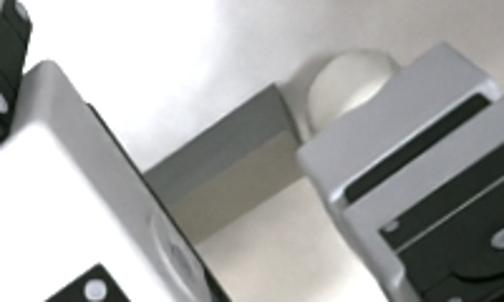

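Request:
execute_actions(
  actions=[
    [[-0.0008,-0.0015,-0.009,0,0,0,0.754,-0.1,0.576,0.696,-0.57,0.678,0.226,0.168,-0.48,0,0.576,0.696,0.754,0.09,0.576,0.696,0.3,-0.93,0,0,0,0,0,0,0.754,0,0.576,0.696,0.714,0.678,0.226,0.168,0.754,0,0.576,0.696,0.754,0,0.576,0.696,0.4,-0.6]],
    [[0,0,0,0,0,0,0.754,-0.24,0.576,0.696,-0.57,0.678,0.226,0.168,-0.48,0,0.576,0.696,0.754,0.24,0.576,0.696,0.3,-0.93,0,0,0,0,0,0,0.754,0,0.576,0.696,0.714,0.678,0.226,0.168,0.754,0,0.576,0.696,0.754,0,0.576,0.696,0.4,-0.6]],
  ],
  cameras=["cam_left_wrist"],
)

Request:
zoom_image(
  camera="cam_left_wrist",
  region=[440, 0, 640, 120],
)

Scene clock: 279.03 s.
left_arm: end_effector_position=(+0.1545, -0.1096, +0.1223) hand_goal=(+0.754, -0.240, +0.576, +0.696, -0.570, +0.678, +0.226, +0.168, -0.480, +0.000, +0.576, +0.696, +0.754, +0.240, +0.576, +0.696) hand_measured=(+0.756, -0.152, +0.578, +0.696, -0.570, +0.678, +0.222, +0.168, -0.464, +0.000, +0.580, +0.694, +0.756, +0.144, +0.578, +0.698) hand_current_ma=(+4, +347, +9, +0, +0, -3, -18, -1, +72, -1, +14, -8, +4, -357, +8, +4) hand_state=(goal, blocked, goal, goal, goal, goal, goal, goal, goal, goal, goal, goal, goal, blocked, goal, goal) hand_current_limit=0.30 hand_speed=-0.93 end_effector_quat_wxyz=(-0.001, +0.982, -0.187, +0.004) | right_arm: end_effector_position=(+0.4704, +0.0265, +0.1932) hand_goal=(+0.754, +0.000, +0.576, +0.696, +0.714, +0.678, +0.226, +0.168, +0.754, +0.000, +0.576, +0.696, +0.754, +0.000, +0.576, +0.696) hand_measured=(+0.754, +0.000, +0.576, +0.696, +0.714, +0.678, +0.224, +0.168, +0.754, +0.000, +0.576, +0.696, +0.754, +0.000, +0.576, +0.696) hand_current_ma=(-1, +0, +0, +0, +0, -1, -1, +0, -1, +0, +0, +0, -1, +0, +0, +0) hand_state=(goal, goal, goal, goal, goal, goal, goal, goal, goal, goal, goal, goal, goal, goal, goal, goal) hand_current_limit=0.40 hand_speed=-0.60 end_effector_quat_wxyz=(-0.144, +0.719, +0.595, +0.328)
Joint positions: left_arm=[-0.133 0.741 0.566 -1.389 -0.002 1.814] | right_arm=[-0.113 1.222 0.908 -0.956 -0.679 0.183]
Joint torques (N m): left_arm=[0.97 -1.9 7.65 0.77 0.37 0.09] | right_arm=[-0.91 -8.41 9.5 0.81 -0.67 0.05]
Heat: left arm: hottest elbow 35 °C; right arm: hottest elbow 32 °C.
Hand target: left_arm +0.1540, -0.1099, +0.1184; +0.000, +0.982, -0.190, +0.000 | right_arm +0.4791, +0.0257, +0.2094; -0.133, +0.714, +0.598, +0.339
Off the commanded pose: left_arm 0.004 m, 1 deg | right_arm 0.018 m, 2 deg.
Step readings (end_effector_position of left_arm | right_arm):
0: (+0.1545, -0.1095, +0.1276) | (+0.4704, +0.0265, +0.1932)
1: (+0.1545, -0.1095, +0.1276) | (+0.4704, +0.0265, +0.1932)
2: (+0.1547, -0.1096, +0.1273) | (+0.4704, +0.0265, +0.1932)
4: (+0.1551, -0.1096, +0.1261) | (+0.4704, +0.0265, +0.1932)
8: (+0.1541, -0.1095, +0.1230) | (+0.4704, +0.0265, +0.1932)
15: (+0.1544, -0.1095, +0.1223) | (+0.4704, +0.0265, +0.1932)
16: (+0.1544, -0.1095, +0.1223) | (+0.4704, +0.0265, +0.1932)
17: (+0.1544, -0.1095, +0.1223) | (+0.4704, +0.0265, +0.1932)
19: (+0.1545, -0.1095, +0.1223) | (+0.4704, +0.0265, +0.1932)
23: (+0.1545, -0.1096, +0.1223) | (+0.4704, +0.0265, +0.1932)
30: (+0.1545, -0.1096, +0.1223) | (+0.4704, +0.0265, +0.1932)
camera_calibration:
cam_left_wrist: T_world_to_cam=[[-0.490211, 0.869342, -0.0627574, 0.15036], [0.568188, 0.373333, 0.733338, -0.185903], [0.660951, 0.323832, -0.676962, 0.139625], [0, 0, 0, 1]] pos_world=[0.0870504, -0.106526, 0.240287]
Images, in order (width x height): cam_left_wrist 896x504.

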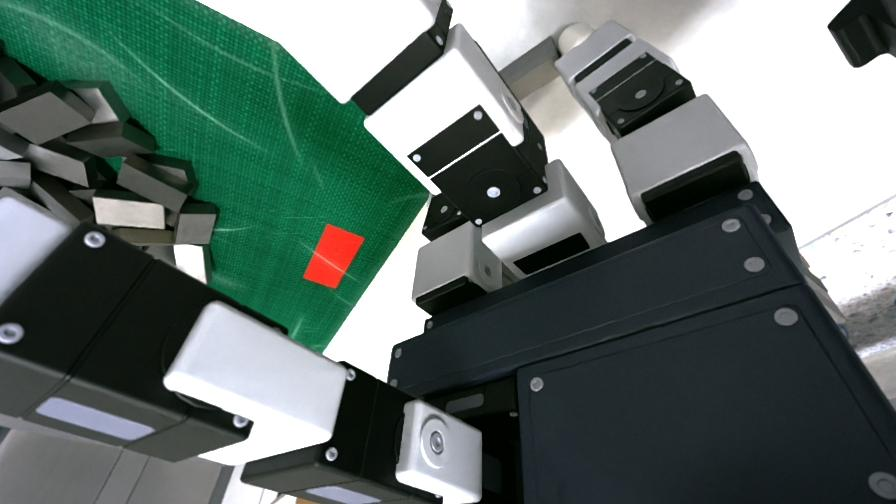

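Scaled by 2.520.

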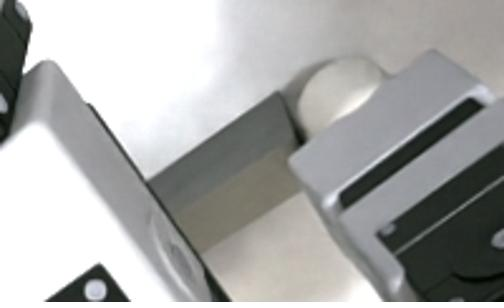

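Request:
execute_actions(
  actions=[
    [[0.0287,-0.0038,0.0321,-0.0023,-0.0173,0,0.754,-0.24,0.576,0.696,-0.57,0.678,0.226,0.168,-0.48,0,0.576,0.696,0.754,0.24,0.576,0.696,0.3,-0.93,0,0,0,0,0,0,0.754,0,0.576,0.696,0.714,0.678,0.226,0.168,0.754,0,0.576,0.696,0.754,0,0.576,0.696,0.4,-0.6]],
    [[0.004,0,0.035,-0.0003,-0.003,0,0.754,-0.24,0.576,0.696,-0.57,0.678,0.226,0.168,-0.48,0,0.576,0.696,0.754,0.24,0.576,0.696,0.3,-0.93,0,0,0,0,0,0,0.754,0,0.576,0.696,0.714,0.678,0.226,0.168,0.754,0,0.576,0.696,0.754,0,0.576,0.696,0.4,-0.6]],
    [[0.015,-0.03,0.05,0,0,0.012,0.754,-0.24,0.576,0.696,-0.57,0.678,0.226,0.168,-0.48,0,0.576,0.696,0.754,0.24,0.576,0.696,0.3,-0.93,0,0,0,0,0,0,0.754,0,0.576,0.696,0.714,0.678,0.226,0.168,0.754,0,0.576,0.696,0.754,0,0.576,0.696,0.4,-0.6]],
  ],
  cameras=["cam_left_wrist"],
)

Request:
zoom_image(
  camera="cam_left_wrist",
  region=[440, 0, 640, 120],
)

Scene clock: 281.40 s.
left_arm: end_effector_position=(+0.1714, -0.1267, +0.1705) hand_goal=(+0.754, -0.240, +0.576, +0.696, -0.570, +0.678, +0.226, +0.168, -0.480, +0.000, +0.576, +0.696, +0.754, +0.240, +0.576, +0.696) hand_measured=(+0.754, -0.154, +0.578, +0.696, -0.570, +0.678, +0.222, +0.168, -0.464, +0.000, +0.580, +0.694, +0.754, +0.144, +0.578, +0.698) hand_current_ma=(+2, +344, +8, +0, +0, -3, -18, -1, +72, -1, +14, -8, -1, -357, +5, +4) hand_state=(goal, blocked, goal, goal, goal, goal, goal, goal, goal, goal, goal, goal, goal, blocked, goal, goal) hand_current_limit=0.30 hand_speed=-0.93 end_effector_quat_wxyz=(-0.002, +0.984, -0.175, +0.017) | right_arm: end_effector_position=(+0.4704, +0.0265, +0.1932) hand_goal=(+0.754, +0.000, +0.576, +0.696, +0.714, +0.678, +0.226, +0.168, +0.754, +0.000, +0.576, +0.696, +0.754, +0.000, +0.576, +0.696) hand_measured=(+0.754, +0.000, +0.576, +0.696, +0.714, +0.678, +0.224, +0.168, +0.754, +0.000, +0.576, +0.696, +0.754, +0.000, +0.576, +0.696) hand_current_ma=(-1, +0, +0, +0, +0, -1, -1, +0, -1, +0, +0, +0, -1, +0, +0, +0) hand_state=(goal, goal, goal, goal, goal, goal, goal, goal, goal, goal, goal, goal, goal, goal, goal, goal) hand_current_limit=0.40 hand_speed=-0.60 end_effector_quat_wxyz=(-0.144, +0.719, +0.595, +0.328)
Joint positions: left_arm=[-0.217 0.76 0.701 -1.479 -0.005 1.705] | right_arm=[-0.113 1.222 0.908 -0.956 -0.679 0.183]
Joint torques (N m): left_arm=[0.32 -2.9 12.15 0.03 0.21 -0.12] | right_arm=[-0.91 -8.41 9.51 0.79 -0.67 0.05]
Heat: left arm: hottest elbow 36 °C; right arm: hottest elbow 32 °C.
Hand target: left_arm +0.1825, -0.1302, +0.1886; -0.003, +0.985, -0.172, +0.032 | right_arm +0.4791, +0.0257, +0.2094; -0.133, +0.714, +0.598, +0.339
Off the commanded pose: left_arm 0.022 m, 2 deg | right_arm 0.018 m, 2 deg.
Step readings (end_effector_position of left_arm | right_arm):
0: (+0.1545, -0.1096, +0.1223) | (+0.4704, +0.0265, +0.1932)
1: (+0.1545, -0.1096, +0.1223) | (+0.4704, +0.0265, +0.1932)
2: (+0.1545, -0.1096, +0.1223) | (+0.4704, +0.0265, +0.1932)
4: (+0.1546, -0.1096, +0.1223) | (+0.4704, +0.0265, +0.1932)
8: (+0.1546, -0.1096, +0.1223) | (+0.4704, +0.0265, +0.1932)
15: (+0.1546, -0.1096, +0.1223) | (+0.4704, +0.0265, +0.1932)
16: (+0.1547, -0.1096, +0.1224) | (+0.4704, +0.0265, +0.1932)
17: (+0.1550, -0.1097, +0.1227) | (+0.4704, +0.0265, +0.1932)
19: (+0.1562, -0.1098, +0.1254) | (+0.4704, +0.0265, +0.1932)
23: (+0.1607, -0.1104, +0.1349) | (+0.4704, +0.0265, +0.1932)
30: (+0.1624, -0.1107, +0.1394) | (+0.4704, +0.0265, +0.1932)
31: (+0.1622, -0.1106, +0.1395) | (+0.4704, +0.0265, +0.1932)
32: (+0.1617, -0.1110, +0.1406) | (+0.4704, +0.0265, +0.1932)
34: (+0.1609, -0.1143, +0.1469) | (+0.4704, +0.0265, +0.1932)
38: (+0.1663, -0.1236, +0.1643) | (+0.4704, +0.0265, +0.1932)
45: (+0.1709, -0.1264, +0.1713) | (+0.4704, +0.0265, +0.1932)
camera_calibration:
cam_left_wrist: T_world_to_cam=[[-0.510197, 0.85647, -0.0784723, 0.180938], [0.539488, 0.389754, 0.746354, -0.219786], [0.669815, 0.338453, -0.660907, 0.164276], [0, 0, 0, 1]] pos_world=[0.100851, -0.124905, 0.286807]
Images, in order (width x height): cam_left_wrist 896x504.

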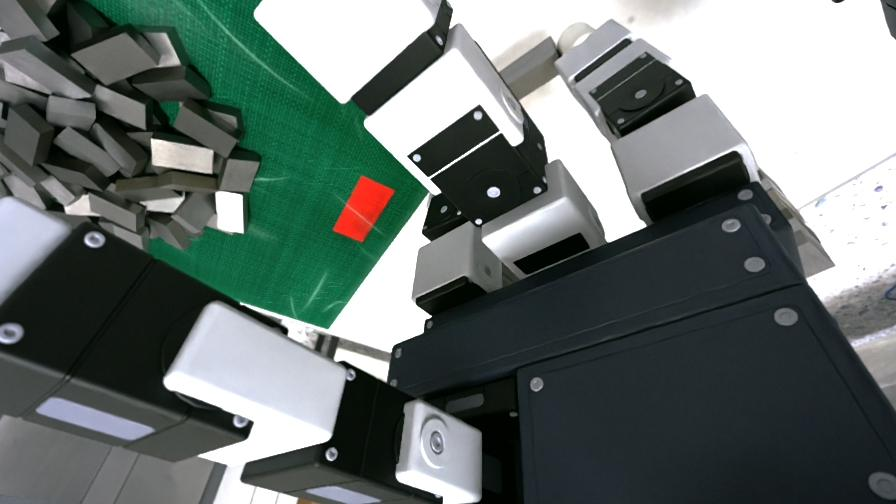

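Scaled by 2.520.

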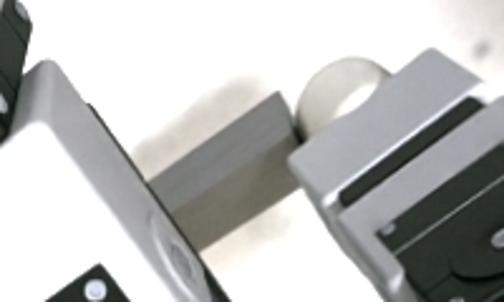

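Request:
execute_actions(
  actions=[
    [[0.0025,-0.133,0.012,0.0009,0.0068,0.0257,0.754,-0.24,0.576,0.696,-0.57,0.678,0.226,0.168,-0.48,0,0.576,0.696,0.754,0.24,0.576,0.696,0.3,-0.93,0,0,0,0,0,0,0.754,0,0.576,0.696,0.714,0.678,0.226,0.168,0.754,0,0.576,0.696,0.754,0,0.576,0.696,0.4,-0.6]],
    [[-0.035,-0.125,0,0.0009,0.0068,0.0257,0.754,-0.24,0.576,0.696,-0.57,0.678,0.226,0.168,-0.48,0,0.576,0.696,0.754,0.24,0.576,0.696,0.3,-0.93,0,0,0,0,0,0,0.754,0,0.576,0.696,0.714,0.678,0.226,0.168,0.754,0,0.576,0.696,0.754,0,0.576,0.696,0.4,-0.6]],
    [[-0.0367,-0.1,-0.005,0.0009,0.0068,0.0257,0.754,-0.24,0.576,0.696,-0.57,0.678,0.226,0.168,-0.48,0,0.576,0.696,0.754,0.24,0.576,0.696,0.3,-0.93,0,0,0,0,0,0,0.754,0,0.576,0.696,0.714,0.678,0.226,0.168,0.754,0,0.576,0.696,0.754,0,0.576,0.696,0.4,-0.6]],
    [[-0.035,-0.055,-0.015,0,0,0.0257,0.754,-0.24,0.576,0.696,-0.57,0.678,0.226,0.168,-0.48,0,0.576,0.696,0.754,0.24,0.576,0.696,0.3,-0.93,0,0,0,0,0,0,0.754,0,0.576,0.696,0.714,0.678,0.226,0.168,0.754,0,0.576,0.696,0.754,0,0.576,0.696,0.4,-0.6]],
  ],
  cameras=["cam_left_wrist"],
)

Request:
zoom_image(
  camera="cam_left_wrist",
  region=[440, 0, 640, 120],
)

Scene clock: 284.30 s.
left_arm: end_effector_position=(+0.1130, -0.3586, +0.1652) hand_goal=(+0.754, -0.240, +0.576, +0.696, -0.570, +0.678, +0.226, +0.168, -0.480, +0.000, +0.576, +0.696, +0.754, +0.240, +0.576, +0.696) hand_measured=(+0.752, -0.154, +0.576, +0.696, -0.570, +0.678, +0.222, +0.168, -0.464, +0.000, +0.580, +0.694, +0.752, +0.144, +0.576, +0.698) hand_current_ma=(-5, +343, +3, +1, +0, -3, -18, -1, +72, +0, +14, -8, -9, -357, +0, +4) hand_state=(goal, blocked, goal, goal, goal, goal, goal, goal, goal, goal, goal, goal, goal, blocked, goal, goal) hand_current_limit=0.30 hand_speed=-0.93 end_effector_quat_wxyz=(-0.026, +0.999, -0.016, -0.010) | right_arm: end_effector_position=(+0.4704, +0.0265, +0.1932) hand_goal=(+0.754, +0.000, +0.576, +0.696, +0.714, +0.678, +0.226, +0.168, +0.754, +0.000, +0.576, +0.696, +0.754, +0.000, +0.576, +0.696) hand_measured=(+0.754, +0.000, +0.576, +0.696, +0.714, +0.678, +0.224, +0.168, +0.754, +0.000, +0.576, +0.696, +0.754, +0.000, +0.576, +0.696) hand_current_ma=(-1, +0, +0, +0, +0, -1, -1, +0, -1, +0, +0, +0, -1, +0, +0, +0) hand_state=(goal, goal, goal, goal, goal, goal, goal, goal, goal, goal, goal, goal, goal, goal, goal, goal) hand_current_limit=0.40 hand_speed=-0.60 end_effector_quat_wxyz=(-0.144, +0.719, +0.595, +0.328)
Joint positions: left_arm=[-1.239 1.153 0.924 -1.397 0.001 0.364] | right_arm=[-0.113 1.222 0.908 -0.956 -0.679 0.183]
Joint torques (N m): left_arm=[0.73 -7.94 12.16 0.66 0.02 -0.09] | right_arm=[-0.85 -8.47 9.51 0.8 -0.67 0.05]
Heat: left arm: hottest elbow 36 °C; right arm: hottest elbow 32 °C.
Hand target: left_arm +0.1201, -0.3780, +0.1840; -0.005, +1.000, -0.011, -0.001 | right_arm +0.4791, +0.0257, +0.2094; -0.133, +0.714, +0.598, +0.339
Off the commanded pose: left_arm 0.028 m, 3 deg | right_arm 0.018 m, 2 deg.
Step readings (end_effector_position of left_arm | right_arm):
0: (+0.1714, -0.1267, +0.1705) | (+0.4704, +0.0265, +0.1932)
1: (+0.1715, -0.1271, +0.1706) | (+0.4704, +0.0265, +0.1932)
2: (+0.1714, -0.1305, +0.1710) | (+0.4704, +0.0265, +0.1932)
4: (+0.1669, -0.1472, +0.1734) | (+0.4704, +0.0265, +0.1932)
8: (+0.1551, -0.1828, +0.1778) | (+0.4704, +0.0265, +0.1932)
15: (+0.1642, -0.1972, +0.1762) | (+0.4704, +0.0265, +0.1932)
16: (+0.1652, -0.1983, +0.1760) | (+0.4704, +0.0265, +0.1932)
17: (+0.1650, -0.2023, +0.1764) | (+0.4704, +0.0265, +0.1932)
19: (+0.1570, -0.2184, +0.1780) | (+0.4704, +0.0265, +0.1932)
23: (+0.1374, -0.2536, +0.1793) | (+0.4704, +0.0265, +0.1932)
30: (+0.1462, -0.2676, +0.1758) | (+0.4704, +0.0265, +0.1932)
31: (+0.1474, -0.2684, +0.1758) | (+0.4704, +0.0265, +0.1932)
32: (+0.1472, -0.2713, +0.1760) | (+0.4704, +0.0265, +0.1932)
34: (+0.1403, -0.2844, +0.1767) | (+0.4704, +0.0265, +0.1932)
38: (+0.1222, -0.3164, +0.1764) | (+0.4704, +0.0265, +0.1932)
45: (+0.1287, -0.3263, +0.1725) | (+0.4704, +0.0265, +0.1932)
46: (+0.1297, -0.3265, +0.1725) | (+0.4704, +0.0265, +0.1932)
47: (+0.1301, -0.3277, +0.1726) | (+0.4704, +0.0265, +0.1932)
49: (+0.1253, -0.3350, +0.1720) | (+0.4704, +0.0265, +0.1932)
53: (+0.1081, -0.3539, +0.1678) | (+0.4704, +0.0265, +0.1932)
60: (+0.1101, -0.3578, +0.1634) | (+0.4704, +0.0265, +0.1932)
camera_calibration:
cam_left_wrist: T_world_to_cam=[[-0.755387, 0.655192, -0.0106297, 0.293706], [0.428752, 0.506456, 0.748114, -0.0398702], [0.495542, 0.560558, -0.663486, 0.378149], [0, 0, 0, 1]] pos_world=[0.051568, -0.384216, 0.283846]
Images, in order (width x height): cam_left_wrist 896x504.

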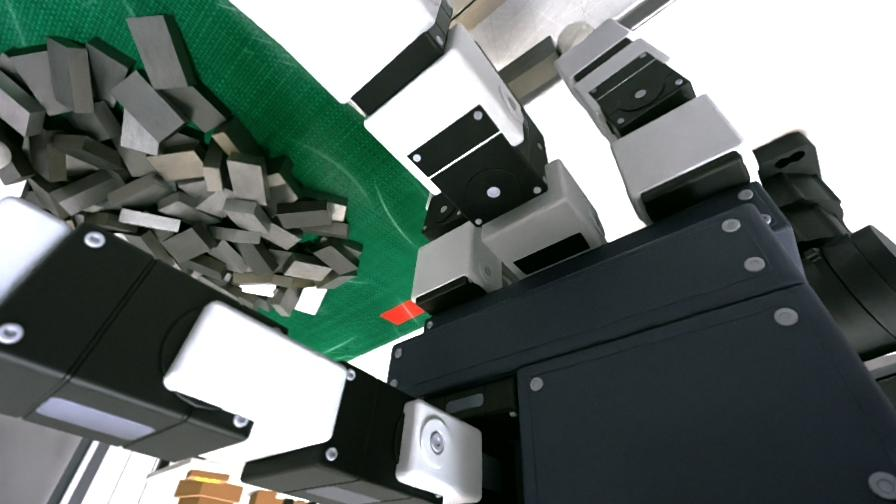

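Scaled by 2.520.

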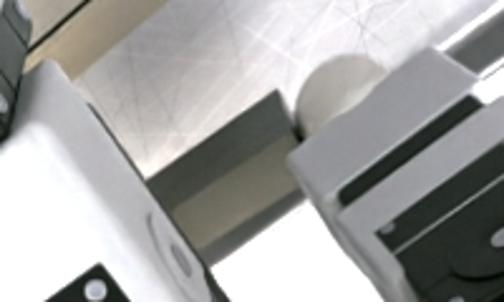

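Request:
execute_actions(
  actions=[
    [[-0.0025,0.0033,-0.0583,-0.0032,-0.0006,0,0.754,-0.24,0.576,0.696,-0.57,0.678,0.226,0.168,-0.48,0,0.576,0.696,0.754,0.24,0.576,0.696,0.3,-0.93,0,0,0,0,0,0,0.754,0,0.576,0.696,0.714,0.678,0.226,0.168,0.754,0,0.576,0.696,0.754,0,0.576,0.696,0.4,-0.6]],
    [[0,0,0,0,0,0,0.754,-0.24,0.576,0.696,-0.57,0.678,0.226,0.168,-0.48,0,0.576,0.696,0.754,0.24,0.576,0.696,0.3,-0.93,0,0,0,0,0,0,0.754,0,0.576,0.696,0.714,0.678,0.226,0.168,0.754,0,0.576,0.696,0.754,0,0.576,0.696,0.4,-0.6]],
  ],
  cameras=["cam_left_wrist"],
)

Request:
zoom_image(
  camera="cam_left_wrist",
  region=[440, 0, 640, 120],
)

Scene clock: 285.80 s.
left_arm: end_effector_position=(+0.1185, -0.3735, +0.1529) hand_goal=(+0.754, -0.240, +0.576, +0.696, -0.570, +0.678, +0.226, +0.168, -0.480, +0.000, +0.576, +0.696, +0.754, +0.240, +0.576, +0.696) hand_measured=(+0.754, -0.154, +0.576, +0.696, -0.570, +0.678, +0.222, +0.168, -0.464, +0.000, +0.580, +0.694, +0.752, +0.144, +0.576, +0.698) hand_current_ma=(-2, +343, +3, +1, +0, -3, -18, -1, +72, +0, +14, -8, -7, -357, +0, +4) hand_state=(goal, blocked, goal, goal, goal, goal, goal, goal, goal, goal, goal, goal, goal, blocked, goal, goal) hand_current_limit=0.30 hand_speed=-0.93 end_effector_quat_wxyz=(+0.001, +1.000, -0.015, +0.000) | right_arm: end_effector_position=(+0.4704, +0.0265, +0.1932) hand_goal=(+0.754, +0.000, +0.576, +0.696, +0.714, +0.678, +0.226, +0.168, +0.754, +0.000, +0.576, +0.696, +0.754, +0.000, +0.576, +0.696) hand_measured=(+0.754, +0.000, +0.576, +0.696, +0.714, +0.678, +0.224, +0.168, +0.754, +0.000, +0.576, +0.696, +0.754, +0.000, +0.576, +0.696) hand_current_ma=(-1, +0, +0, +0, +0, -1, -1, +0, -1, +0, +0, +0, -1, +0, +0, +0) hand_state=(goal, goal, goal, goal, goal, goal, goal, goal, goal, goal, goal, goal, goal, goal, goal, goal) hand_current_limit=0.40 hand_speed=-0.60 end_effector_quat_wxyz=(-0.144, +0.719, +0.595, +0.328)
Joint positions: left_arm=[-1.239 1.17 0.891 -1.289 0.001 0.361] | right_arm=[-0.113 1.222 0.908 -0.956 -0.679 0.183]
Joint torques (N m): left_arm=[0.85 -8.47 8.2 1.03 0.01 -0.11] | right_arm=[-0.91 -8.35 9.48 0.8 -0.67 0.05]
Heat: left arm: hottest elbow 36 °C; right arm: hottest elbow 32 °C.
Hand target: left_arm +0.1186, -0.3761, +0.1490; +0.000, +1.000, -0.011, +0.001 | right_arm +0.4791, +0.0257, +0.2094; -0.133, +0.714, +0.598, +0.339
Off the commanded pose: left_arm 0.005 m, 0 deg | right_arm 0.018 m, 2 deg.
Step readings (end_effector_position of left_arm | right_arm):
0: (+0.1131, -0.3586, +0.1652) | (+0.4704, +0.0265, +0.1932)
1: (+0.1132, -0.3589, +0.1653) | (+0.4704, +0.0265, +0.1932)
2: (+0.1137, -0.3605, +0.1658) | (+0.4704, +0.0265, +0.1932)
4: (+0.1162, -0.3677, +0.1671) | (+0.4704, +0.0265, +0.1932)
8: (+0.1189, -0.3751, +0.1631) | (+0.4704, +0.0265, +0.1932)
15: (+0.1182, -0.3726, +0.1526) | (+0.4704, +0.0265, +0.1932)
16: (+0.1183, -0.3729, +0.1527) | (+0.4704, +0.0265, +0.1932)
17: (+0.1184, -0.3731, +0.1527) | (+0.4704, +0.0265, +0.1932)
19: (+0.1185, -0.3734, +0.1529) | (+0.4704, +0.0265, +0.1932)
23: (+0.1185, -0.3735, +0.1529) | (+0.4704, +0.0265, +0.1932)
30: (+0.1185, -0.3735, +0.1529) | (+0.4704, +0.0265, +0.1932)
camera_calibration:
cam_left_wrist: T_world_to_cam=[[-0.756893, 0.650714, -0.0606949, 0.313672], [0.412784, 0.548, 0.727533, -0.0048661], [0.506677, 0.525611, -0.683382, 0.364214], [0, 0, 0, 1]] pos_world=[0.054886, -0.392879, 0.271476]
Images, in order (width x height): cam_left_wrist 896x504.

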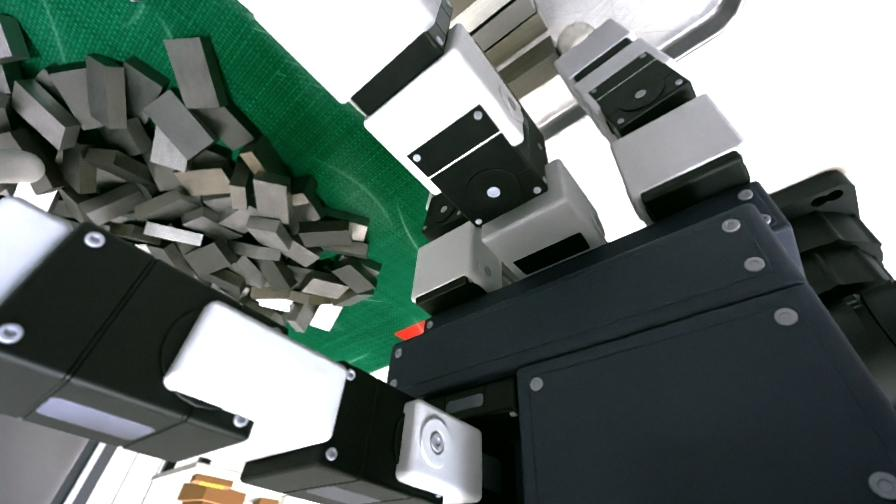

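Scaled by 2.520.

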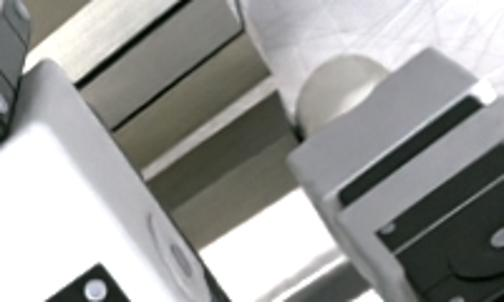

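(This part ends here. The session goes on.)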